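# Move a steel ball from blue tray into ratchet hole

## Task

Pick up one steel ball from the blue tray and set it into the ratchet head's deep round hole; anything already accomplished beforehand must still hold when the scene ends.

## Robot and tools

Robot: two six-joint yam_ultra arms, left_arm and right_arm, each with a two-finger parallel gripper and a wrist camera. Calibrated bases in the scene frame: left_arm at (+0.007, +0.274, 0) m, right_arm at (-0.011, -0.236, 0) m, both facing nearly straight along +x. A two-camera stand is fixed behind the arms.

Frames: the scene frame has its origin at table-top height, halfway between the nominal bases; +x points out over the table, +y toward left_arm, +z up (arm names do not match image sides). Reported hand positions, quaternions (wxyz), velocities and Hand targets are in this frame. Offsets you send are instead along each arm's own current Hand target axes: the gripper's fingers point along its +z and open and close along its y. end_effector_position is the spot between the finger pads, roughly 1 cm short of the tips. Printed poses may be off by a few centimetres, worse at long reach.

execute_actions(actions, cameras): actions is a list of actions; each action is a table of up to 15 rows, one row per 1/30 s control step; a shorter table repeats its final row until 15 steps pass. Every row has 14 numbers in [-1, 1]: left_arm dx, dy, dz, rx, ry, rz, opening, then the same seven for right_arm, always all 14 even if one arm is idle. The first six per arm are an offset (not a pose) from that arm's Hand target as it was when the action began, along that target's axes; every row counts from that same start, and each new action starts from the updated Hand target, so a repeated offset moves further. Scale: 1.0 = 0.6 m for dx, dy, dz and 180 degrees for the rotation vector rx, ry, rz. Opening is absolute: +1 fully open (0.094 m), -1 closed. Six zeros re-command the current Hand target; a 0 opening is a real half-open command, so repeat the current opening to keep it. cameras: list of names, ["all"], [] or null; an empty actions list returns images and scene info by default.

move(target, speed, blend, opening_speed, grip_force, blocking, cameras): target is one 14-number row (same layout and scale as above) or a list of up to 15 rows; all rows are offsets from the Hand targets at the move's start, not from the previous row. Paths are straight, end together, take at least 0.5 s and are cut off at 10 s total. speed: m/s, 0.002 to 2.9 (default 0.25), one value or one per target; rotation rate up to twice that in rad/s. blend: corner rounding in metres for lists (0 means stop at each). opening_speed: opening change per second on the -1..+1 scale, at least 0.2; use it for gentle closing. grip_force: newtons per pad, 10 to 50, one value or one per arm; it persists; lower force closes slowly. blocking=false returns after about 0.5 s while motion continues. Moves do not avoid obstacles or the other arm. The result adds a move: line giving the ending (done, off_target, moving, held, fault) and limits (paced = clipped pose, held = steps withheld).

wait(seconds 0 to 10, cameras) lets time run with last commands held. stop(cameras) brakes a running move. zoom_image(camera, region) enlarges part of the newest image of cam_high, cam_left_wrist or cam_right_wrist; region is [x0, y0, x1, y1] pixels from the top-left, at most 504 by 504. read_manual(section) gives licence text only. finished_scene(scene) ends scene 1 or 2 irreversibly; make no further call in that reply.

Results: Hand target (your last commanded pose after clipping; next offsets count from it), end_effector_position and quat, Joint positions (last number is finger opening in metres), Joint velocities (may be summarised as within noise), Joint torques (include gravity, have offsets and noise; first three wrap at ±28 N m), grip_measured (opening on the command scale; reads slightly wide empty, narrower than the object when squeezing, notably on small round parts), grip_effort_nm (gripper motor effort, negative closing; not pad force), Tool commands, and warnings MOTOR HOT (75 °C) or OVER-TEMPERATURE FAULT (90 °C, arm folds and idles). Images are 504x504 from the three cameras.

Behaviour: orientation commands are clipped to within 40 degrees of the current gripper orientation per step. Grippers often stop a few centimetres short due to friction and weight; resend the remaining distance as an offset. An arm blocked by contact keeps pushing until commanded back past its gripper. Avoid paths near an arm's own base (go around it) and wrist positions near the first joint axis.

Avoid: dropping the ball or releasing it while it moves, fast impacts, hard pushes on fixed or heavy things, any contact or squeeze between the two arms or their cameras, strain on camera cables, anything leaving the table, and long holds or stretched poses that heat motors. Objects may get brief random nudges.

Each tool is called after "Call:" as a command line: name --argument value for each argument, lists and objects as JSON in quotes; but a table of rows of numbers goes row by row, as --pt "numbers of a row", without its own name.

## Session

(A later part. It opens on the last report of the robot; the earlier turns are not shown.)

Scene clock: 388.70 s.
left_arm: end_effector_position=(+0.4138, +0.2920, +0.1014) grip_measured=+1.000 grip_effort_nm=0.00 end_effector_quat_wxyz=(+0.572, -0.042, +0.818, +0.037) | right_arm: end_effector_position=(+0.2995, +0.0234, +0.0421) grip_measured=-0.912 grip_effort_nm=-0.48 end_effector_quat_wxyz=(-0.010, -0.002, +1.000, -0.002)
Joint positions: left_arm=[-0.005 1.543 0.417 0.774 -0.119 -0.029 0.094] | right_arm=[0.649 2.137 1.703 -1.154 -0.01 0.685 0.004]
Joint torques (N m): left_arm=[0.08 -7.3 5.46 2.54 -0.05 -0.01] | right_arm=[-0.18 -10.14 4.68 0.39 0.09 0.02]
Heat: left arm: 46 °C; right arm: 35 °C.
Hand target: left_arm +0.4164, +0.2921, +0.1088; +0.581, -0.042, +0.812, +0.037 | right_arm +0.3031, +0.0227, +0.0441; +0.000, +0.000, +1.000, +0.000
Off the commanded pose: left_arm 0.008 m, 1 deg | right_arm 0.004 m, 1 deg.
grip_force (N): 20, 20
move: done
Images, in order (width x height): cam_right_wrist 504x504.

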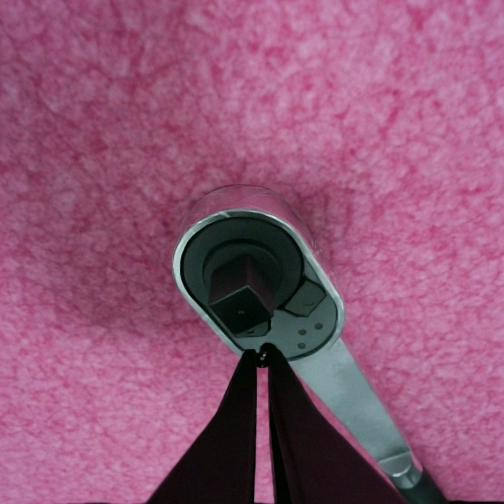

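Call:
move --pt "0 0 0 0 0 0 1 0 0 -0.037 0 0 0 -1" --pt "0 0 0 0 0 0 1 0 -0.035 -0.037 0 0 0 -1" --pt "0 0 0 0 0 0 1 -0.0033 0.0015 -0.037 0 0 0 -1" --pt "0 0 0 0 0 0 1 -0.0033 0.0015 -0.0025 0 0 0 -1" --speed 0.07 --cameras '["cam_right_wrist"]'

Call:
zoom_image --camera "cam_right_wrist" --region '[200, 290, 320, 410]'

Scene clock: 409.07 s.
left_arm: end_effector_position=(+0.4138, +0.2920, +0.1014) grip_measured=+1.000 grip_effort_nm=0.00 end_effector_quat_wxyz=(+0.572, -0.042, +0.818, +0.037) | right_arm: end_effector_position=(+0.3029, +0.0232, +0.0480) grip_measured=-0.912 grip_effort_nm=-0.48 end_effector_quat_wxyz=(-0.005, -0.001, +1.000, +0.001)
Joint positions: left_arm=[-0.005 1.543 0.417 0.774 -0.119 -0.029 0.094] | right_arm=[0.645 2.132 1.719 -1.164 -0.009 0.681 0.004]
Joint torques (N m): left_arm=[0.08 -7.3 5.45 2.55 -0.05 -0.01] | right_arm=[0.12 -9.28 4.82 0.39 0.07 0.06]
Heat: left arm: 46 °C; right arm: 35 °C.
Hand target: left_arm +0.4164, +0.2921, +0.1088; +0.581, -0.042, +0.812, +0.037 | right_arm +0.3051, +0.0235, +0.0456; +0.000, +0.000, +1.000, +0.000
Off the commanded pose: left_arm 0.008 m, 1 deg | right_arm 0.003 m, 1 deg.
grip_force (N): 20, 20
move: done
Images, in order (width x height): cam_right_wrist 504x504.

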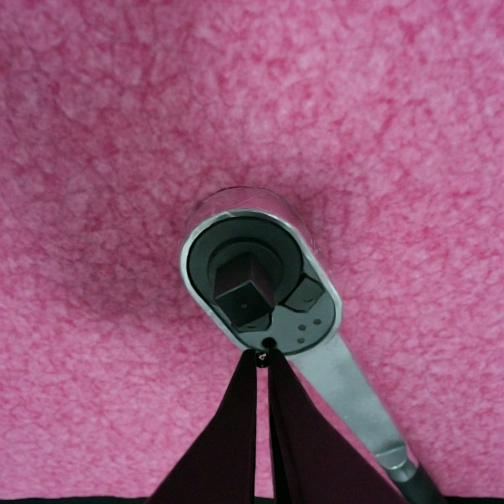

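Scaled by 4.200 from the camera's 504x504 image, which has a finer 720x720 frame.

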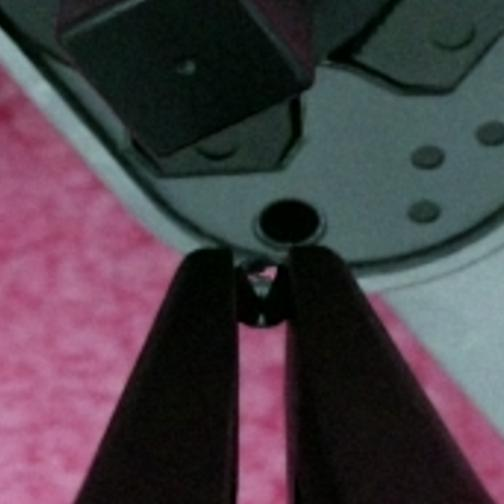

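Call:
move --pt "0 0 0 0 0 0 1 0 0 -0.03 0 0 0 -1" --pt "0 0 0 0 0 0 1 0 -0.038 -0.03 0 0 0 -1" --pt "0 0 0 0 0 0 1 -0.0023 -0.0035 -0.03 0 0 0 -1" --pt "0 0 0 0 0 0 1 -0.0023 -0.0035 0.005 0 0 0 -1" --speed 0.07 --cameras '["cam_right_wrist"]'

Call:
zoom_image --camera "cam_right_wrist" --region '[200, 290, 320, 410]'

Scene clock: 421.50 s.
left_arm: end_effector_position=(+0.4138, +0.2920, +0.1014) grip_measured=+1.000 grip_effort_nm=0.00 end_effector_quat_wxyz=(+0.572, -0.042, +0.818, +0.037) | right_arm: end_effector_position=(+0.3044, +0.0212, +0.0451) grip_measured=-0.912 grip_effort_nm=-0.48 end_effector_quat_wxyz=(-0.005, -0.002, +1.000, +0.001)
Joint positions: left_arm=[-0.005 1.543 0.417 0.774 -0.119 -0.029 0.094] | right_arm=[0.639 2.133 1.709 -1.153 -0.008 0.675 0.004]
Joint torques (N m): left_arm=[0.08 -7.27 5.48 2.54 -0.05 -0.01] | right_arm=[0.1 -9.21 4.79 0.44 0.06 0.06]
Heat: left arm: 46 °C; right arm: 36 °C.
Hand target: left_arm +0.4164, +0.2921, +0.1088; +0.581, -0.042, +0.812, +0.037 | right_arm +0.3064, +0.0216, +0.0426; +0.000, +0.000, +1.000, +0.000
Off the commanded pose: left_arm 0.008 m, 1 deg | right_arm 0.003 m, 1 deg.
grip_force (N): 20, 20
move: done
Images, in order (width x height): cam_right_wrist 504x504.

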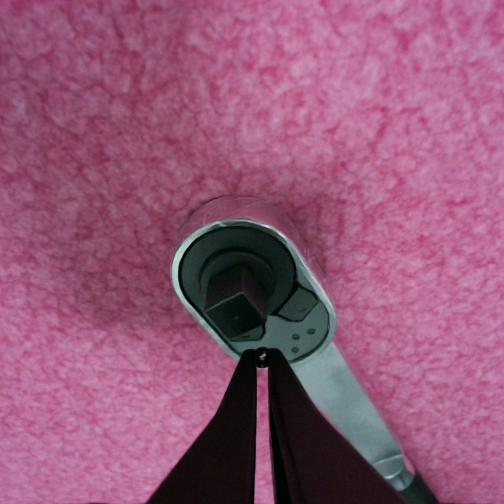

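Scaled by 4.200 from the camera's 504x504 image, which has a finer 720x720 frame.

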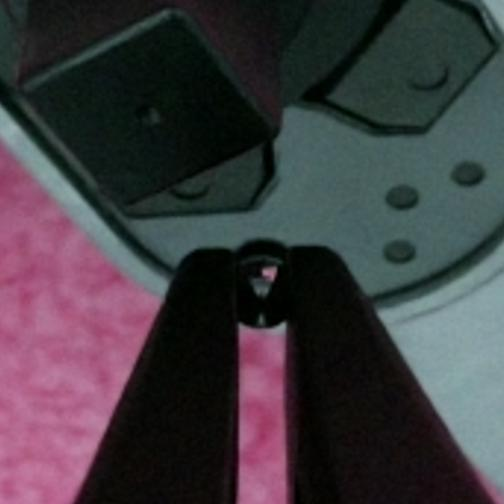

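Call:
move --target '[0,0,0,0,0,0,1,-0.0008,0,0.0075,0,0,0,-1]' --speed 0.03 --cameras '["cam_right_wrist"]'

Call:
zoom_image --camera "cam_right_wrist" --region '[200, 290, 320, 410]'

Scene clock: 437.23 s.
left_arm: end_effector_position=(+0.4138, +0.2920, +0.1014) grip_measured=+1.000 grip_effort_nm=0.01 end_effector_quat_wxyz=(+0.572, -0.042, +0.818, +0.037) | right_arm: end_effector_position=(+0.3053, +0.0219, +0.0430) grip_measured=-0.912 grip_effort_nm=-0.48 end_effector_quat_wxyz=(-0.003, -0.002, +1.000, +0.003)
Joint positions: left_arm=[-0.005 1.543 0.417 0.774 -0.119 -0.029 0.094] | right_arm=[0.639 2.133 1.7 -1.137 -0.008 0.675 0.004]
Joint torques (N m): left_arm=[0.09 -7.28 5.45 2.54 -0.06 -0.01] | right_arm=[0.03 -8.87 4.7 0.44 0.06 0.05]
Heat: left arm: 46 °C; right arm: 37 °C.
Hand target: left_arm +0.4164, +0.2921, +0.1088; +0.581, -0.042, +0.812, +0.037 | right_arm +0.3069, +0.0216, +0.0382; +0.000, +0.000, +1.000, +0.000
Off the commanded pose: left_arm 0.008 m, 1 deg | right_arm 0.005 m, 1 deg.
grip_force (N): 20, 20
move: done
Images, in order (width x height): cam_right_wrist 504x504.

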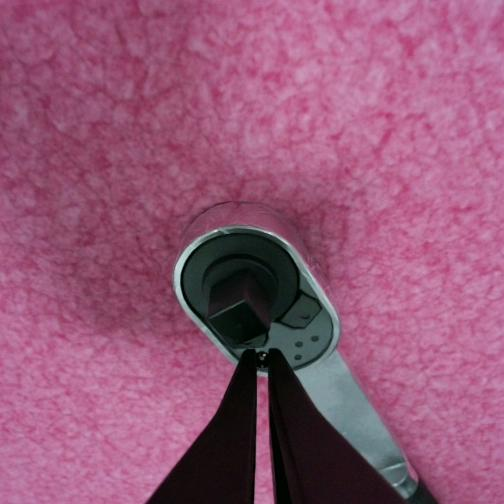

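Scaled by 4.200 from the camera's 504x504 image, which has a finer 720x720 frame.

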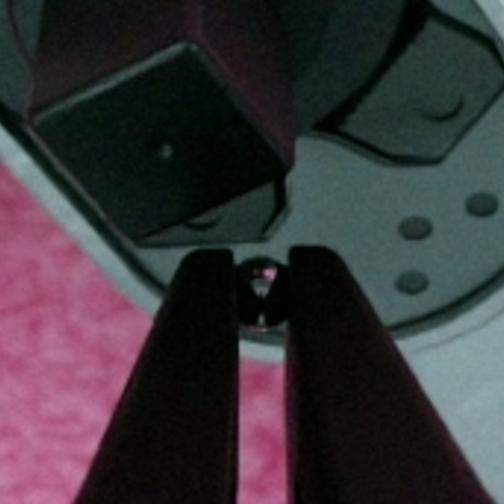

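Call:
move --pt "0 0 0 0 0 0 1 0 0 -0.035 0 0 0 -1" --pt "0 0 0 0 0 0 1 0.001 -0.038 -0.035 0 0 0 -1" --pt "0 0 0 0 0 0 1 0.0012 -0.0003 -0.035 0 0 0 -1" --pt "0 0 0 0 0 0 1 0.0012 -0.0003 0.001 0 0 0 -1" --speed '[0.07,0.07,0.07,0.04]' --cameras '["cam_right_wrist"]'

Call:
zoom_image --camera "cam_right_wrist" --region '[200, 290, 320, 410]'

Scene clock: 454.40 s.
left_arm: end_effector_position=(+0.4138, +0.2920, +0.1014) grip_measured=+1.000 grip_effort_nm=0.01 end_effector_quat_wxyz=(+0.572, -0.042, +0.818, +0.037) | right_arm: end_effector_position=(+0.3042, +0.0211, +0.0405) grip_measured=-0.912 grip_effort_nm=-0.48 end_effector_quat_wxyz=(-0.004, -0.002, +1.000, +0.001)
Joint positions: left_arm=[-0.005 1.543 0.417 0.774 -0.119 -0.029 0.094] | right_arm=[0.639 2.135 1.693 -1.134 -0.007 0.675 0.004]
Joint torques (N m): left_arm=[0.08 -7.28 5.45 2.55 -0.05 -0.01] | right_arm=[0.06 -9.14 4.77 0.4 0.05 0.06]
Heat: left arm: 47 °C; right arm: 37 °C.
Hand target: left_arm +0.4164, +0.2921, +0.1088; +0.581, -0.042, +0.812, +0.037 | right_arm +0.3062, +0.0213, +0.0375; +0.000, +0.000, +1.000, +0.000
Off the commanded pose: left_arm 0.008 m, 1 deg | right_arm 0.004 m, 1 deg.
grip_force (N): 20, 20
move: done
Images, in order (width x height): cam_right_wrist 504x504.

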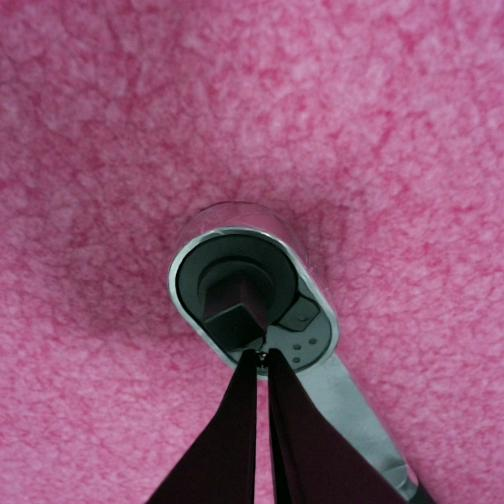

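Scaled by 4.200 from the camera's 504x504 image, which has a finer 720x720 frame.

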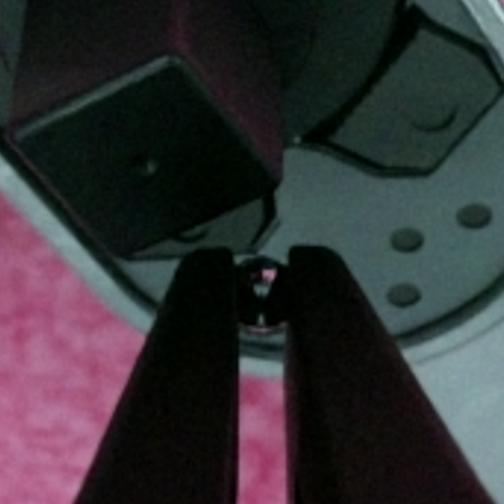

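Call:
move --target '[0,0,0,0,0,0,1,0,0,0,0,0,0,-0.84]' --opening_speed 0.2 --cameras '["cam_right_wrist"]'

Call:
zoom_image --camera "cam_right_wrist" --region '[200, 290, 320, 410]'

Scene clock: 469.20 s.
left_arm: end_effector_position=(+0.4138, +0.2920, +0.1014) grip_measured=+1.000 grip_effort_nm=0.01 end_effector_quat_wxyz=(+0.572, -0.042, +0.818, +0.037) | right_arm: end_effector_position=(+0.3044, +0.0212, +0.0405) grip_measured=-0.842 grip_effort_nm=0.12 end_effector_quat_wxyz=(-0.004, -0.002, +1.000, +0.001)
Joint positions: left_arm=[-0.005 1.543 0.417 0.774 -0.119 -0.029 0.094] | right_arm=[0.639 2.135 1.693 -1.133 -0.007 0.675 0.007]
Joint torques (N m): left_arm=[0.09 -7.27 5.45 2.55 -0.05 0] | right_arm=[0.06 -9.16 4.74 0.42 0.05 0.05]
Heat: left arm: 47 °C; right arm: 38 °C.
Hand target: left_arm +0.4164, +0.2921, +0.1088; +0.581, -0.042, +0.812, +0.037 | right_arm +0.3062, +0.0213, +0.0375; +0.000, +0.000, +1.000, +0.000
Off the commanded pose: left_arm 0.008 m, 1 deg | right_arm 0.004 m, 1 deg.
grip_force (N): 20, 20
move: done
Images, in order (width x height): cam_right_wrist 504x504.

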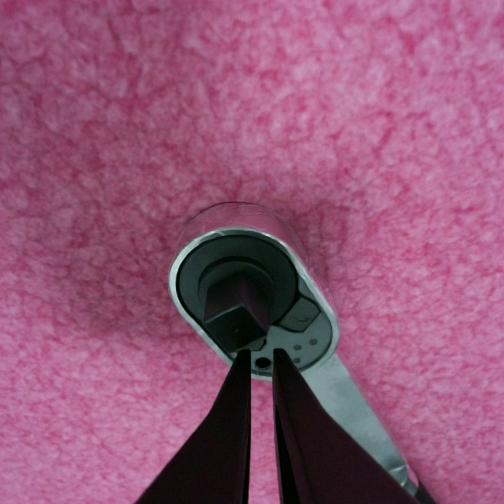

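Scaled by 4.200 from the camera's 504x504 image, which has a finer 720x720 frame.

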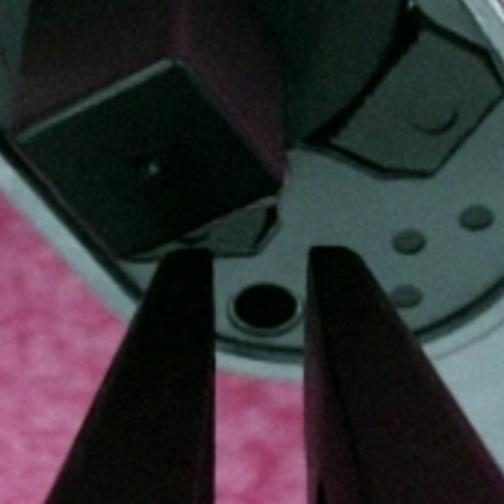

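Call:
move --target '[0,0,0,0,0,0,1,0,0,-0.06,0,0,0,-0.84]' --speed 0.1 --cameras '["cam_right_wrist"]'

Call:
zoom_image --camera "cam_right_wrist" --region '[200, 220, 320, 340]'

Scene clock: 475.70 s.
left_arm: end_effector_position=(+0.4138, +0.2920, +0.1014) grip_measured=+1.000 grip_effort_nm=0.00 end_effector_quat_wxyz=(+0.572, -0.042, +0.818, +0.037) | right_arm: end_effector_position=(+0.2975, +0.0156, +0.0570) grip_measured=-0.842 grip_effort_nm=0.12 end_effector_quat_wxyz=(-0.022, -0.002, +1.000, -0.013)
Joint positions: left_arm=[-0.005 1.543 0.417 0.774 -0.119 -0.029 0.094] | right_arm=[0.639 2.135 1.758 -1.245 -0.007 0.675 0.007]
Joint torques (N m): left_arm=[0.09 -7.28 5.49 2.54 -0.06 -0.01] | right_arm=[0.08 -10.95 7.91 0.22 0.05 0.06]
Heat: left arm: 47 °C; right arm: 38 °C.
Hand target: left_arm +0.4164, +0.2921, +0.1088; +0.581, -0.042, +0.812, +0.037 | right_arm +0.3062, +0.0213, +0.0736; +0.000, +0.000, +1.000, +0.000
Off the commanded pose: left_arm 0.008 m, 1 deg | right_arm 0.020 m, 3 deg.
grip_force (N): 20, 20
move: off_target (right_arm)
Images, in order (width x height): cam_right_wrist 504x504.

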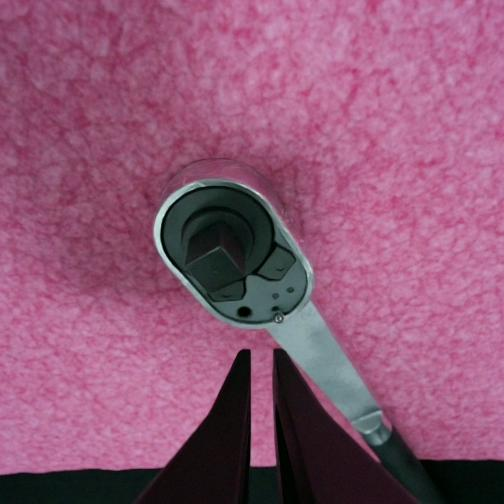

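Scaled by 4.200 from the camera's 504x504 image, which has a finer 720x720 frame.

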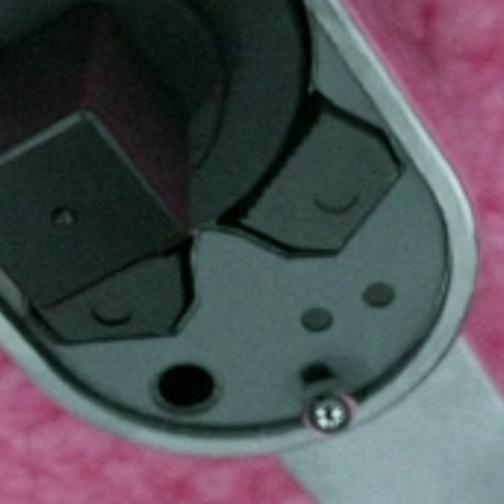

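Call:
move --pt "0 0 0 0 0 0 1 0.0047 -0.055 0 0 0 0 -0.84" --pt "0 0 0 0 0 0 1 0.0047 -0.0173 0 0 0 0 -0.84" --pt "0 0 0 0 0 0 1 0.0047 -0.0173 0.0485 0 0 0 -0.84" --speed 0.07 --cameras '["cam_right_wrist"]'

Call:
zoom_image --camera "cam_right_wrist" --region '[200, 280, 320, 400]'

Scene clock: 502.40 s.
left_arm: end_effector_position=(+0.4138, +0.2920, +0.1014) grip_measured=+1.000 grip_effort_nm=0.01 end_effector_quat_wxyz=(+0.572, -0.042, +0.818, +0.037) | right_arm: end_effector_position=(+0.3009, +0.0103, +0.0460) grip_measured=-0.842 grip_effort_nm=0.12 end_effector_quat_wxyz=(-0.006, -0.002, +1.000, +0.000)
Joint positions: left_arm=[-0.005 1.543 0.417 0.774 -0.119 -0.029 0.094] | right_arm=[0.624 2.098 1.658 -1.14 -0.007 0.659 0.007]
Joint torques (N m): left_arm=[0.06 -7.3 5.45 2.55 -0.05 -0.01] | right_arm=[0.06 -9.13 4.88 0.37 0.05 0.06]
Heat: left arm: 47 °C; right arm: 39 °C.
Hand target: left_arm +0.4164, +0.2921, +0.1088; +0.581, -0.042, +0.812, +0.037 | right_arm +0.3033, +0.0110, +0.0445; +0.000, +0.000, +1.000, +0.000
Off the commanded pose: left_arm 0.008 m, 1 deg | right_arm 0.003 m, 1 deg.
grip_force (N): 20, 20
move: done
Images, in order (width x height): cam_right_wrist 504x504.

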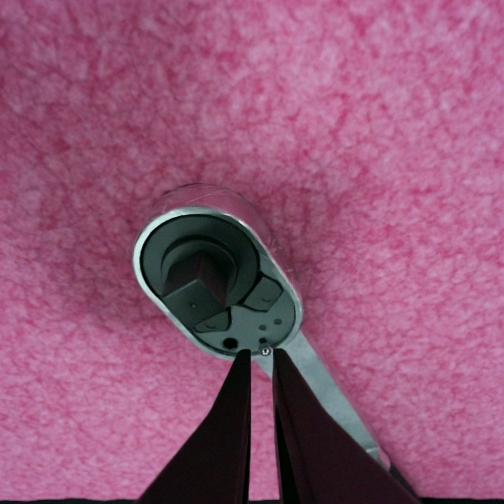

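Scaled by 4.200 from the camera's 504x504 image, which has a finer 720x720 frame.

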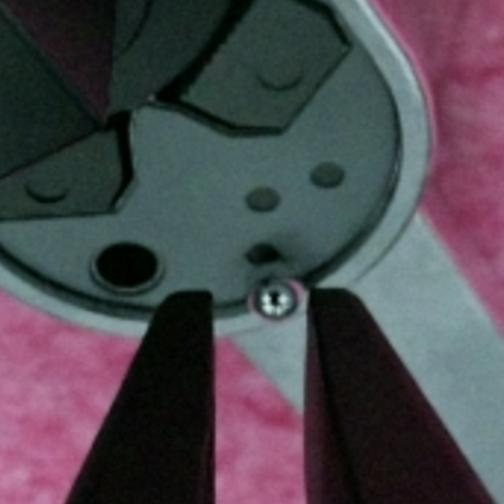

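Call:
move --target '[0,0,0,0,0,0,1,0.001,0,0.0125,0,0,0,-0.84]' --speed 0.03 --cameras '["cam_right_wrist"]'

Call:
zoom_image --camera "cam_right_wrist" --region '[200, 280, 320, 400]'

Scene clock: 514.27 s.
left_arm: end_effector_position=(+0.4138, +0.2920, +0.1014) grip_measured=+1.000 grip_effort_nm=0.00 end_effector_quat_wxyz=(+0.572, -0.042, +0.818, +0.037) | right_arm: end_effector_position=(+0.3015, +0.0108, +0.0409) grip_measured=-0.842 grip_effort_nm=0.12 end_effector_quat_wxyz=(-0.003, -0.001, +1.000, +0.002)
Joint positions: left_arm=[-0.005 1.543 0.417 0.774 -0.119 -0.029 0.094] | right_arm=[0.624 2.098 1.637 -1.112 -0.007 0.66 0.007]
Joint torques (N m): left_arm=[0.09 -7.3 5.46 2.54 -0.05 -0.01] | right_arm=[0.14 -8.75 4.63 0.43 0.05 0.06]
Heat: left arm: 47 °C; right arm: 38 °C.
Hand target: left_arm +0.4164, +0.2921, +0.1088; +0.581, -0.042, +0.812, +0.037 | right_arm +0.3027, +0.0110, +0.0370; +0.000, +0.000, +1.000, +0.000
Off the commanded pose: left_arm 0.008 m, 1 deg | right_arm 0.004 m, 0 deg.
grip_force (N): 20, 20
move: done
Images, in order (width x height): cam_right_wrist 504x504.

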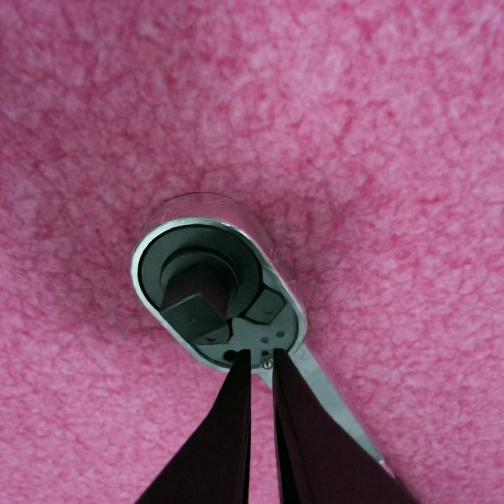

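Scaled by 4.200 from the camera's 504x504 image, which has a finer 720x720 frame.

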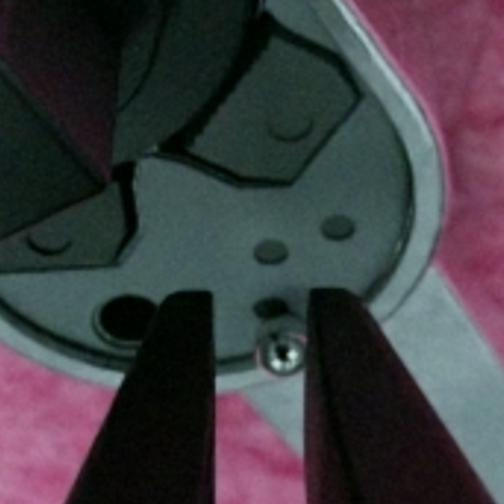

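Call:
move --target '[0,0,0,0,0,0,1,0,0,0,0,0,0,-1]' --opening_speed 0.2 --cameras '["cam_right_wrist"]'

Call:
zoom_image --camera "cam_right_wrist" --region '[200, 280, 320, 400]'

Scene clock: 520.50 s.
left_arm: end_effector_position=(+0.4138, +0.2920, +0.1014) grip_measured=+1.000 grip_effort_nm=0.00 end_effector_quat_wxyz=(+0.572, -0.042, +0.818, +0.037) | right_arm: end_effector_position=(+0.3016, +0.0109, +0.0409) grip_measured=-0.985 grip_effort_nm=-0.48 end_effector_quat_wxyz=(-0.003, -0.001, +1.000, +0.002)
Joint positions: left_arm=[-0.005 1.543 0.417 0.774 -0.119 -0.029 0.094] | right_arm=[0.624 2.098 1.637 -1.112 -0.007 0.66 0.001]
Joint torques (N m): left_arm=[0.09 -7.31 5.45 2.55 -0.06 -0.01] | right_arm=[0.14 -8.75 4.63 0.43 0.05 0.06]
Heat: left arm: 47 °C; right arm: 38 °C.
Hand target: left_arm +0.4164, +0.2921, +0.1088; +0.581, -0.042, +0.812, +0.037 | right_arm +0.3027, +0.0110, +0.0370; +0.000, +0.000, +1.000, +0.000
Off the commanded pose: left_arm 0.008 m, 1 deg | right_arm 0.004 m, 0 deg.
grip_force (N): 20, 20
move: done
Images, in order (width x height): cam_right_wrist 504x504.

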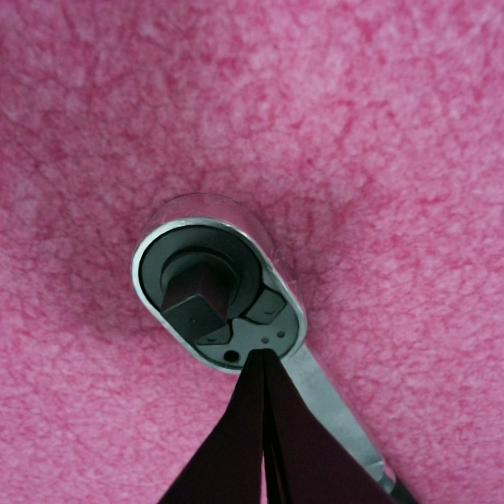

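Scaled by 4.200 from the camera's 504x504 image, which has a finer 720x720 frame.

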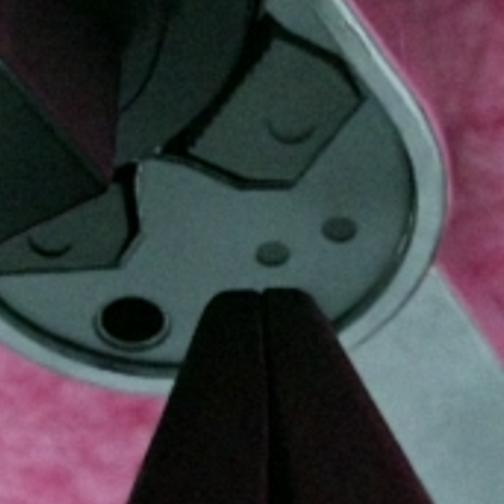

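Call:
move --pt "0 0 0 0 0 0 1 0 0 -0.033 0 0 0 -1" --speed 0.06 --cameras '["cam_right_wrist"]'

Call:
zoom_image --camera "cam_right_wrist" --region '[200, 240, 320, 360]'

Scene clock: 534.40 s.
left_arm: end_effector_position=(+0.4138, +0.2920, +0.1014) grip_measured=+1.000 grip_effort_nm=0.00 end_effector_quat_wxyz=(+0.572, -0.042, +0.818, +0.037) | right_arm: end_effector_position=(+0.2935, +0.0045, +0.0432) grip_measured=-0.985 grip_effort_nm=-0.48 end_effector_quat_wxyz=(-0.020, -0.001, +1.000, -0.011)
Joint positions: left_arm=[-0.005 1.543 0.417 0.774 -0.119 -0.029 0.094] | right_arm=[0.624 2.098 1.645 -1.163 -0.007 0.66 0.001]
Joint torques (N m): left_arm=[0.08 -7.3 5.46 2.54 -0.05 -0.01] | right_arm=[0.16 -10.06 7.99 0.23 0.04 0.05]
Heat: left arm: 48 °C; right arm: 37 °C.
Hand target: left_arm +0.4164, +0.2921, +0.1088; +0.581, -0.042, +0.812, +0.037 | right_arm +0.3027, +0.0110, +0.0568; +0.000, +0.000, +1.000, +0.000
Off the commanded pose: left_arm 0.008 m, 1 deg | right_arm 0.018 m, 3 deg.
grip_force (N): 20, 20
move: off_target (right_arm)
Images, in order (width x height): cam_right_wrist 504x504.

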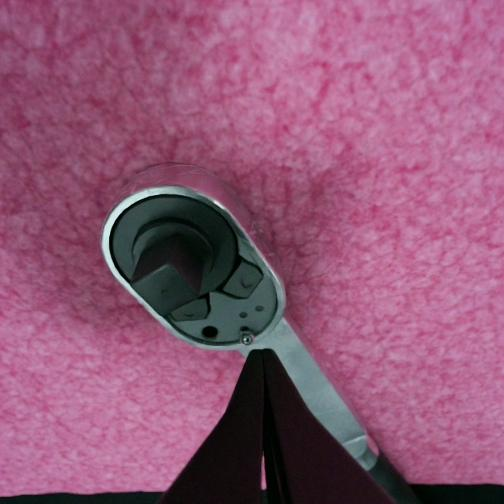

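Scaled by 4.200 from the camera's 504x504 image, which has a finer 720x720 frame.

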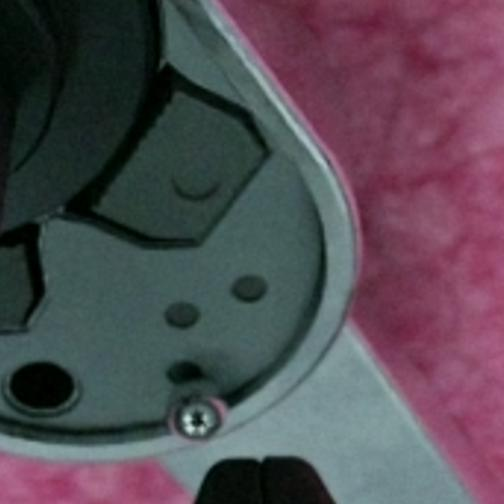

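Call:
move --pt "0 0 0 0 0 0 1 0 0 -0.03 0 0 0 -0.84" --pt "0 0 0 0 0 0 1 0.0063 -0.036 -0.03 0 0 0 -0.84" --pt "0 0 0 0 0 0 1 0.0063 -0.0027 -0.03 0 0 0 -0.84" --pt "0 0 0 0 0 0 1 0.0063 -0.0027 0.0297 0 0 0 -0.84" --speed '[0.08,0.08,0.08,0.05]' --cameras '["cam_right_wrist"]'

Call:
zoom_image --camera "cam_right_wrist" --region '[200, 280, 320, 400]'

Scene clock: 593.57 s.
left_arm: end_effector_position=(+0.4138, +0.2920, +0.1014) grip_measured=+1.000 grip_effort_nm=0.01 end_effector_quat_wxyz=(+0.572, -0.042, +0.818, +0.037) | right_arm: end_effector_position=(+0.2971, +0.0090, +0.0417) grip_measured=-0.842 grip_effort_nm=0.12 end_effector_quat_wxyz=(-0.004, -0.002, +1.000, +0.001)
Joint positions: left_arm=[-0.005 1.543 0.417 0.774 -0.119 -0.029 0.094] | right_arm=[0.627 2.083 1.617 -1.111 -0.007 0.662 0.007]
Joint torques (N m): left_arm=[0.08 -7.28 5.45 2.55 -0.05 -0.02] | right_arm=[0.08 -8.83 4.72 0.39 0.05 0.06]
Heat: left arm: 48 °C; right arm: 38 °C.
Hand target: left_arm +0.4164, +0.2921, +0.1088; +0.581, -0.042, +0.812, +0.037 | right_arm +0.2990, +0.0093, +0.0390; +0.000, +0.000, +1.000, +0.000
Off the commanded pose: left_arm 0.008 m, 1 deg | right_arm 0.003 m, 1 deg.
grip_force (N): 20, 20
move: done
Images, in order (width x height): cam_right_wrist 504x504.

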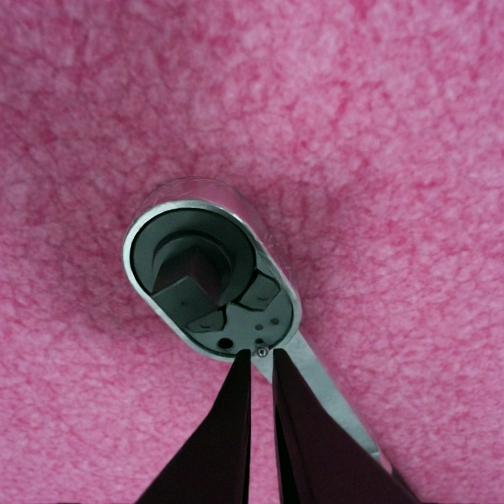

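Scaled by 4.200 from the camera's 504x504 image, which has a finer 720x720 frame.

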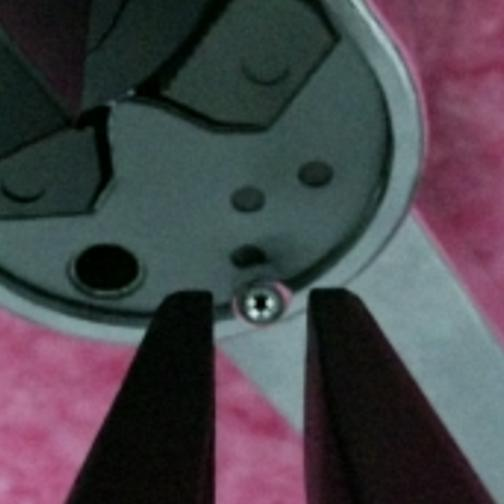

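Call:
move --target '[0,0,0,0,0,0,1,0,0,0.009,0,0,0,-0.84]' --speed 0.03 --cameras '["cam_right_wrist"]'

Call:
zoom_image --camera "cam_right_wrist" --region '[200, 280, 320, 400]'

Scene clock: 604.40 s.
left_arm: end_effector_position=(+0.4138, +0.2920, +0.1014) grip_measured=+1.000 grip_effort_nm=0.00 end_effector_quat_wxyz=(+0.572, -0.042, +0.818, +0.037) | right_arm: end_effector_position=(+0.2978, +0.0096, +0.0385) grip_measured=-0.842 grip_effort_nm=0.12 end_effector_quat_wxyz=(-0.002, -0.002, +1.000, +0.003)
Joint positions: left_arm=[-0.005 1.543 0.417 0.774 -0.119 -0.029 0.094] | right_arm=[0.627 2.083 1.604 -1.091 -0.007 0.662 0.007]
Joint torques (N m): left_arm=[0.08 -7.28 5.46 2.54 -0.05 -0.01] | right_arm=[0.06 -8.44 4.63 0.41 0.05 0.06]
Heat: left arm: 48 °C; right arm: 39 °C.
Hand target: left_arm +0.4164, +0.2921, +0.1088; +0.581, -0.042, +0.812, +0.037 | right_arm +0.2991, +0.0094, +0.0336; +0.000, +0.000, +1.000, +0.000
Off the commanded pose: left_arm 0.008 m, 1 deg | right_arm 0.005 m, 0 deg.
grip_force (N): 20, 20
move: done
Images, in order (width x height): cam_right_wrist 504x504.

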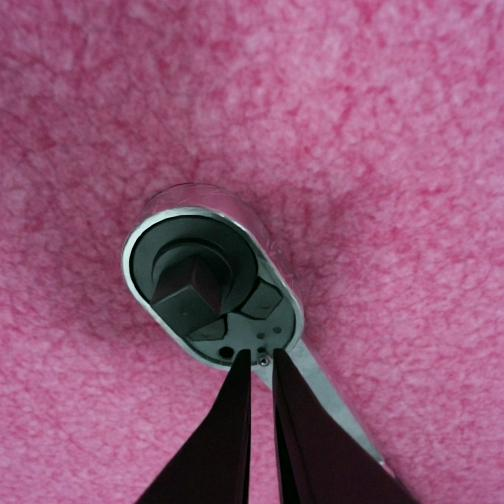

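Scaled by 4.200 from the camera's 504x504 image, which has a finer 720x720 frame.

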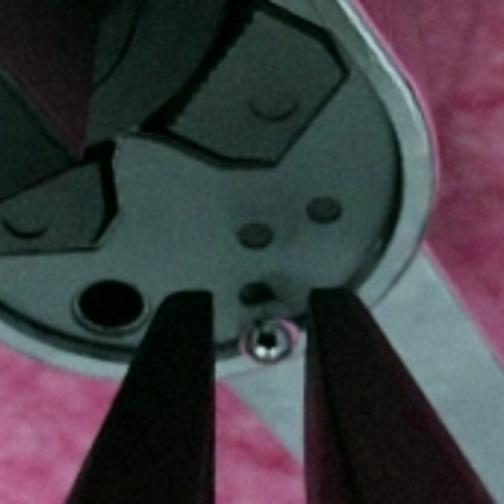

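Call:
move --target '[0,0,0,0,0,0,1,0.003,-0.0005,0.006,0,0,0,-0.84]' --speed 0.03 --cameras '["cam_right_wrist"]'

Call:
zoom_image --camera "cam_right_wrist" --region '[200, 280, 320, 400]'

Scene clock: 612.93 s.
left_arm: end_effector_position=(+0.4138, +0.2920, +0.1014) grip_measured=+1.000 grip_effort_nm=0.00 end_effector_quat_wxyz=(+0.572, -0.042, +0.818, +0.037) | right_arm: end_effector_position=(+0.2965, +0.0085, +0.0340) grip_measured=-0.842 grip_effort_nm=0.12 end_effector_quat_wxyz=(-0.003, -0.001, +1.000, +0.002)
Joint positions: left_arm=[-0.005 1.543 0.417 0.774 -0.119 -0.029 0.094] | right_arm=[0.627 2.083 1.586 -1.075 -0.007 0.665 0.007]
Joint torques (N m): left_arm=[0.09 -7.3 5.48 2.54 -0.05 -0.01] | right_arm=[0.28 -8.59 4.62 0.45 0.05 0.05]
Heat: left arm: 48 °C; right arm: 39 °C.
Hand target: left_arm +0.4164, +0.2921, +0.1088; +0.581, -0.042, +0.812, +0.037 | right_arm +0.2973, +0.0091, +0.0300; +0.000, +0.000, +1.000, +0.000
Off the commanded pose: left_arm 0.008 m, 1 deg | right_arm 0.004 m, 0 deg.
grip_force (N): 20, 20
move: done
Images, in order (width x height): cam_right_wrist 504x504.

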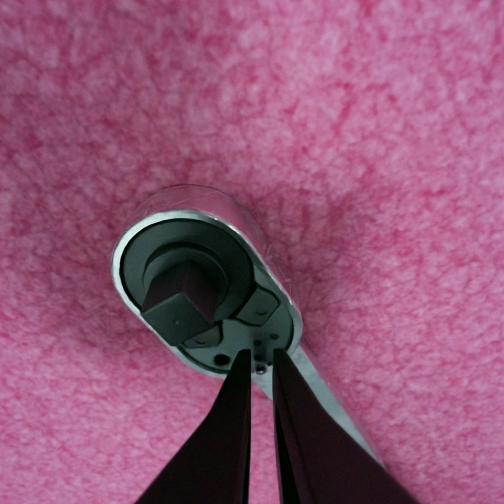

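Scaled by 4.200 from the camera's 504x504 image, which has a finer 720x720 frame.

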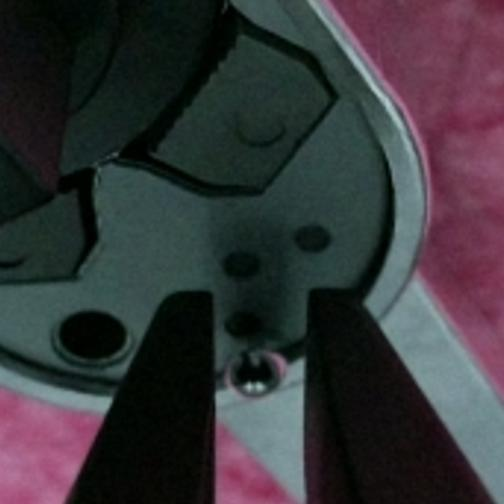

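Call:
move --target '[0,0,0,0,0,0,1,0.0108,0,0.005,0,0,0,-0.84]' --speed 0.03 --cameras '["cam_right_wrist"]'

Call:
zoom_image --camera "cam_right_wrist" --region '[200, 280, 320, 400]'

Scene clock: 628.13 s.
left_arm: end_effector_position=(+0.4138, +0.2920, +0.1014) grip_measured=+1.000 grip_effort_nm=0.00 end_effector_quat_wxyz=(+0.572, -0.042, +0.818, +0.037) | right_arm: end_effector_position=(+0.2918, +0.0075, +0.0284) grip_measured=-0.842 grip_effort_nm=0.12 end_effector_quat_wxyz=(-0.007, +0.001, +1.000, -0.001)
Joint positions: left_arm=[-0.005 1.543 0.417 0.774 -0.119 -0.029 0.094] | right_arm=[0.632 2.083 1.563 -1.063 -0.007 0.674 0.007]
Joint torques (N m): left_arm=[0.09 -7.28 5.46 2.54 -0.05 -0.01] | right_arm=[0.73 -9.68 3.66 0.49 0.04 0.09]
Heat: left arm: 48 °C; right arm: 39 °C.
Hand target: left_arm +0.4164, +0.2921, +0.1088; +0.581, -0.042, +0.812, +0.037 | right_arm +0.2908, +0.0091, +0.0270; +0.000, +0.000, +1.000, +0.000
Off the commanded pose: left_arm 0.008 m, 1 deg | right_arm 0.002 m, 1 deg.
grip_force (N): 20, 20
move: done
Images, in order (width x height): cam_right_wrist 504x504.

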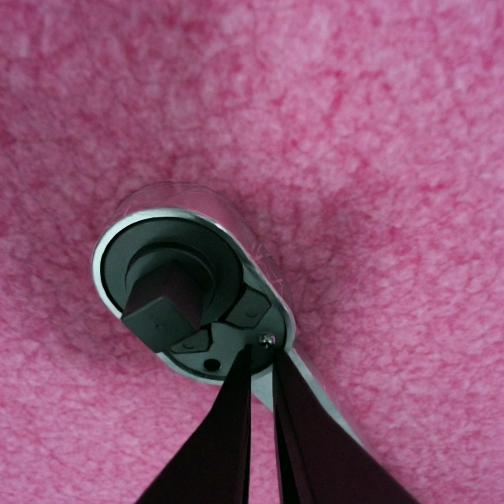

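Scaled by 4.200 from the camera's 504x504 image, which has a finer 720x720 frame.

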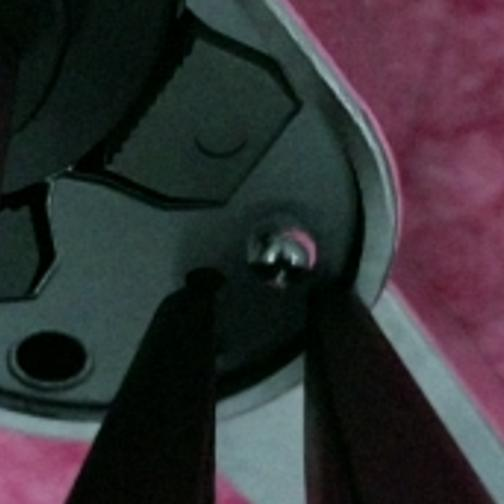

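Call:
move --pt "0 0 0 0 0 0 1 0 0 -0.045 0 0 0 -0.84" --pt "0 0 0 0 0 0 1 -0.0145 -0.037 -0.045 0 0 0 -0.84" --pt "0 0 0 0 0 0 1 -0.0145 -0.0052 -0.045 0 0 0 -0.84" --pt "0 0 0 0 0 0 1 -0.0145 -0.0052 -0.003 0 0 0 -0.84" --speed '[0.08,0.08,0.08,0.04]' --cameras '["cam_right_wrist"]'

Call:
zoom_image --camera "cam_right_wrist" --region '[200, 280, 320, 400]'

Scene clock: 645.67 s.
left_arm: end_effector_position=(+0.4138, +0.2920, +0.1014) grip_measured=+1.000 grip_effort_nm=0.00 end_effector_quat_wxyz=(+0.572, -0.042, +0.818, +0.037) | right_arm: end_effector_position=(+0.2976, +0.0055, +0.0314) grip_measured=-0.842 grip_effort_nm=0.12 end_effector_quat_wxyz=(-0.004, -0.002, +1.000, +0.001)
Joint positions: left_arm=[-0.005 1.543 0.417 0.774 -0.119 -0.029 0.094] | right_arm=[0.619 2.087 1.58 -1.071 -0.006 0.655 0.007]
Joint torques (N m): left_arm=[0.08 -7.31 5.46 2.55 -0.05 -0.01] | right_arm=[0.06 -8.79 4.71 0.43 0.04 0.05]
Heat: left arm: 49 °C; right arm: 40 °C.
Hand target: left_arm +0.4164, +0.2921, +0.1088; +0.581, -0.042, +0.812, +0.037 | right_arm +0.2994, +0.0059, +0.0287; +0.000, +0.000, +1.000, +0.000
Off the commanded pose: left_arm 0.008 m, 1 deg | right_arm 0.003 m, 1 deg.
grip_force (N): 20, 20
move: done
Images, in order (width x height): cam_right_wrist 504x504.

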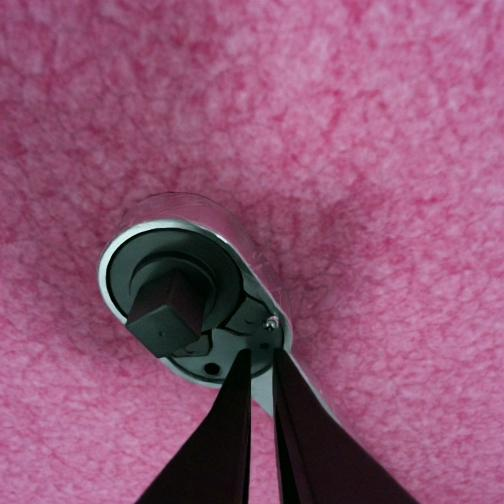

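Scaled by 4.200 from the camera's 504x504 image, which has a finer 720x720 frame.

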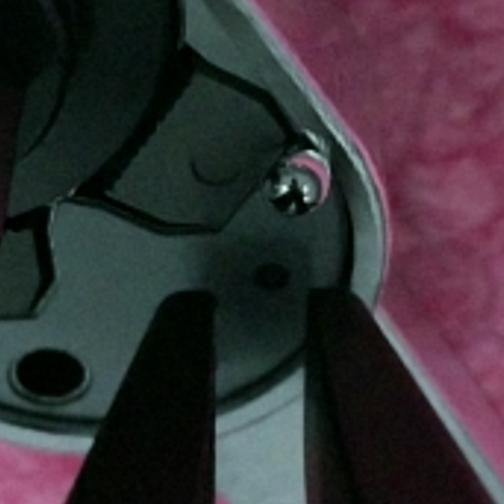

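Call:
move --pt "0 0 0 0 0 0 1 0 0 -0.1 0 0 0 -0.8" --pt "0 0 0 0 0 0 1 -0.122 -0.509 -0.1 0 0 0 -0.8" --pt "0 0 0 0 0 0 1 -0.122 -0.509 -0.032 0 0 0 -0.8" --speed '[0.15,0.3,0.1]' --blend '[0.02,0.005,0]' --cameras '["cam_right_wrist"]'

Call:
zoom_image --camera "cam_right_wrist" --region '[180, 240, 330, 390]'

Scene clock: 685.67 s.
left_arm: end_effector_position=(+0.4138, +0.2920, +0.1014) grip_measured=+1.000 grip_effort_nm=0.01 end_effector_quat_wxyz=(+0.572, -0.042, +0.818, +0.037) | right_arm: end_effector_position=(+0.3692, -0.3026, +0.0490) grip_measured=-0.802 grip_effort_nm=0.12 end_effector_quat_wxyz=(-0.007, +0.005, +1.000, -0.003)
Joint positions: left_arm=[-0.005 1.543 0.417 0.774 -0.119 -0.029 0.094] | right_arm=[-0.211 2.054 1.603 -1.132 0.009 -0.161 0.009]
Joint torques (N m): left_arm=[0.08 -7.3 5.46 2.54 -0.06 -0.01] | right_arm=[0.49 -8.92 4.88 0.45 -0.11 -0.08]
Heat: left arm: 49 °C; right arm: 38 °C.
Hand target: left_arm +0.4164, +0.2921, +0.1088; +0.581, -0.042, +0.812, +0.037 | right_arm +0.3726, -0.2995, +0.0480; +0.000, +0.000, +1.000, +0.000
Off the commanded pose: left_arm 0.008 m, 1 deg | right_arm 0.005 m, 1 deg.
grip_force (N): 20, 20
move: done
Images, in order (width x height): cam_right_wrist 504x504.

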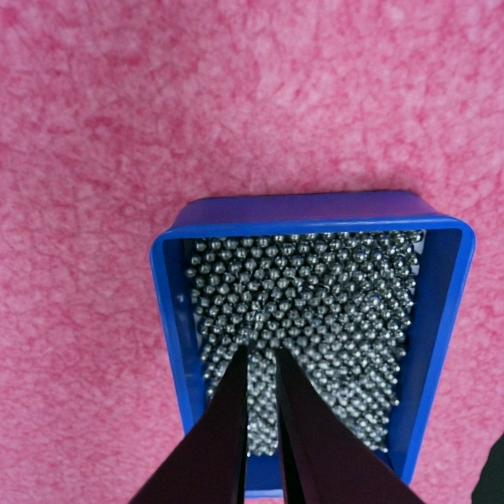

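Scaled by 3.360 from the camera's 504x504 image, which has a finer 720x720 frame.

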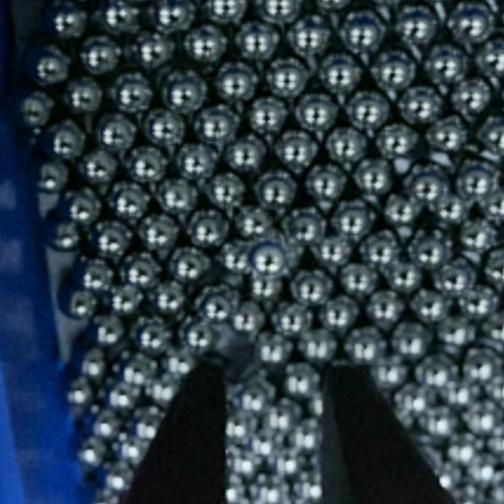

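Call:
move --target '[0,0,0,0,0,0,1,0.004,0.0008,0.0407,0,0,0,-0.8]' --speed 0.06 --cameras '["cam_right_wrist"]'

Call:
zoom_image --camera "cam_right_wrist" --region '[200, 280, 320, 400]'

Scene clock: 695.87 s.
left_arm: end_effector_position=(+0.4138, +0.2920, +0.1014) grip_measured=+1.000 grip_effort_nm=0.01 end_effector_quat_wxyz=(+0.572, -0.042, +0.818, +0.037) | right_arm: end_effector_position=(+0.3655, -0.3019, +0.0269) grip_measured=-0.802 grip_effort_nm=0.12 end_effector_quat_wxyz=(-0.008, +0.005, +1.000, -0.003)
Joint positions: left_arm=[-0.005 1.543 0.417 0.774 -0.119 -0.029 0.094] | right_arm=[-0.211 2.065 1.529 -1.05 0.009 -0.161 0.009]
Joint torques (N m): left_arm=[0.09 -7.3 5.46 2.54 -0.06 -0.01] | right_arm=[0.49 -8.61 4.56 0.52 -0.11 -0.06]
Heat: left arm: 49 °C; right arm: 38 °C.
Hand target: left_arm +0.4164, +0.2921, +0.1088; +0.581, -0.042, +0.812, +0.037 | right_arm +0.3702, -0.2990, +0.0235; +0.000, +0.000, +1.000, +0.000
Off the commanded pose: left_arm 0.008 m, 1 deg | right_arm 0.006 m, 1 deg.
grip_force (N): 20, 20
move: done
Images, in order (width x height): cam_right_wrist 504x504.

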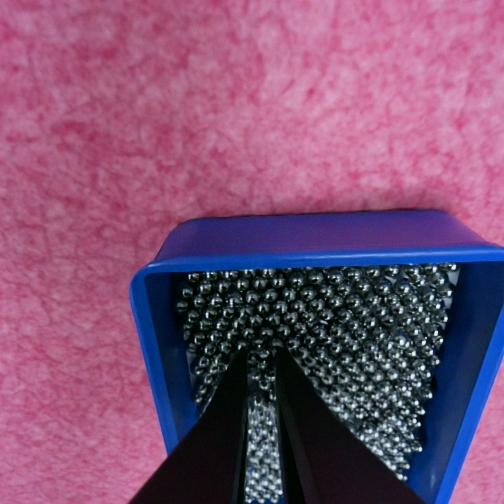

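Scaled by 4.200 from the camera's 504x504 image, which has a finer 720x720 frame.

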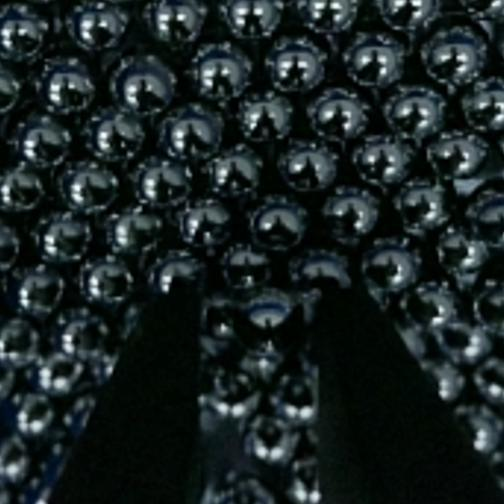

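Same as the first grasp. Close, lift, and go to a hover near the hole.

Call:
move --target '[0,0,0,0,0,0,1,0,0,0,0,0,0,-1]' --cameras '["cam_right_wrist"]'

Scene clock: 700.77 s.
left_arm: end_effector_position=(+0.4138, +0.2920, +0.1014) grip_measured=+1.000 grip_effort_nm=0.00 end_effector_quat_wxyz=(+0.572, -0.042, +0.818, +0.037) | right_arm: end_effector_position=(+0.3661, -0.3020, +0.0269) grip_measured=-0.910 grip_effort_nm=-0.44 end_effector_quat_wxyz=(-0.007, +0.005, +1.000, -0.003)
Joint positions: left_arm=[-0.005 1.543 0.417 0.774 -0.119 -0.029 0.094] | right_arm=[-0.211 2.065 1.529 -1.048 0.009 -0.161 0.004]
Joint torques (N m): left_arm=[0.1 -7.28 5.48 2.54 -0.05 -0.01] | right_arm=[0.5 -8.53 4.57 0.51 -0.11 -0.06]
Heat: left arm: 49 °C; right arm: 38 °C.
Hand target: left_arm +0.4164, +0.2921, +0.1088; +0.581, -0.042, +0.812, +0.037 | right_arm +0.3702, -0.2990, +0.0235; +0.000, +0.000, +1.000, +0.000
Off the commanded pose: left_arm 0.008 m, 1 deg | right_arm 0.006 m, 1 deg.
grip_force (N): 20, 20
move: done
Images, in order (width x height): cam_right_wrist 504x504.

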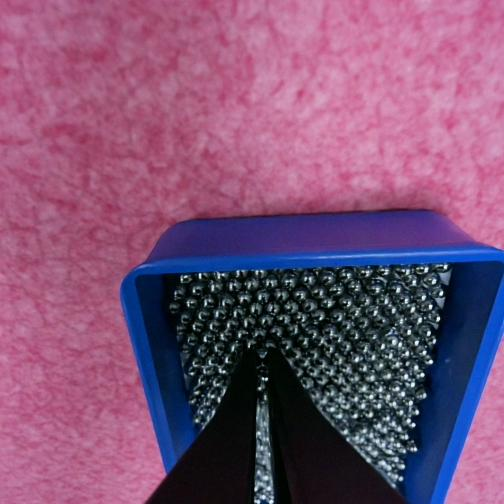

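Call:
move --pt "0 0 0 0 0 0 1 0 0 -0.11 0 0 0 -1" --pt "0 0 0 0 0 0 1 0.1317 0.48 -0.11 0 0 0 -1" --pt "0 0 0 0 0 0 1 0.1317 0.533 -0.11 0 0 0 -1" --pt "0 0 0 0 0 0 1 0.1317 0.533 -0.035 0 0 0 -1" --speed '[0.12,0.3,0.1,0.06]' --blend '[0.02,0.01,0,0]' --cameras '["cam_right_wrist"]'

Call:
zoom_image --camera "cam_right_wrist" --region '[200, 280, 320, 400]'

Scene clock: 715.07 s.
left_arm: end_effector_position=(+0.4138, +0.2920, +0.1014) grip_measured=+1.000 grip_effort_nm=0.01 end_effector_quat_wxyz=(+0.572, -0.042, +0.818, +0.037) | right_arm: end_effector_position=(+0.2899, +0.0198, +0.0471) grip_measured=-0.912 grip_effort_nm=-0.48 end_effector_quat_wxyz=(-0.006, +0.000, +1.000, +0.002)
Joint positions: left_arm=[-0.005 1.543 0.417 0.774 -0.119 -0.029 0.094] | right_arm=[0.658 2.084 1.64 -1.133 -0.01 0.697 0.004]
Joint torques (N m): left_arm=[0.08 -7.31 5.48 2.53 -0.05 -0.01] | right_arm=[0.43 -8.85 4.75 0.41 0.08 0.05]
Heat: left arm: 49 °C; right arm: 38 °C.
Hand target: left_arm +0.4164, +0.2921, +0.1088; +0.581, -0.042, +0.812, +0.037 | right_arm +0.2912, +0.0209, +0.0445; +0.000, +0.000, +1.000, +0.000
Off the commanded pose: left_arm 0.008 m, 1 deg | right_arm 0.003 m, 1 deg.
grip_force (N): 20, 20
move: done
Images, in order (width x height): cam_right_wrist 504x504.

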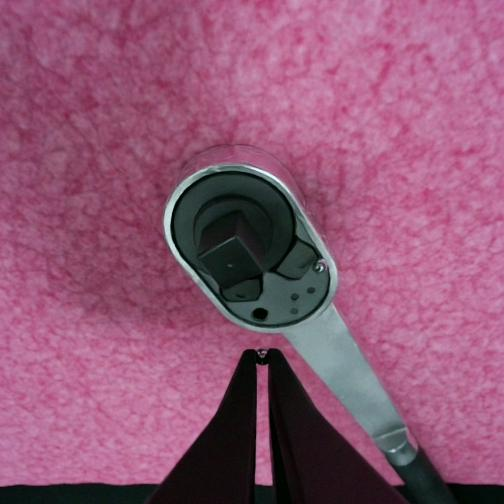

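Scaled by 4.200 from the camera's 504x504 image, which has a finer 720x720 frame.

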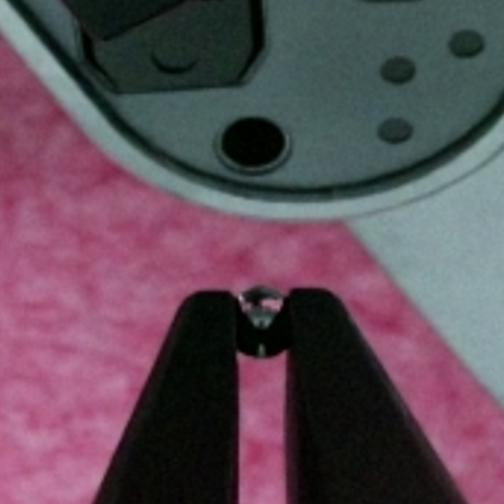

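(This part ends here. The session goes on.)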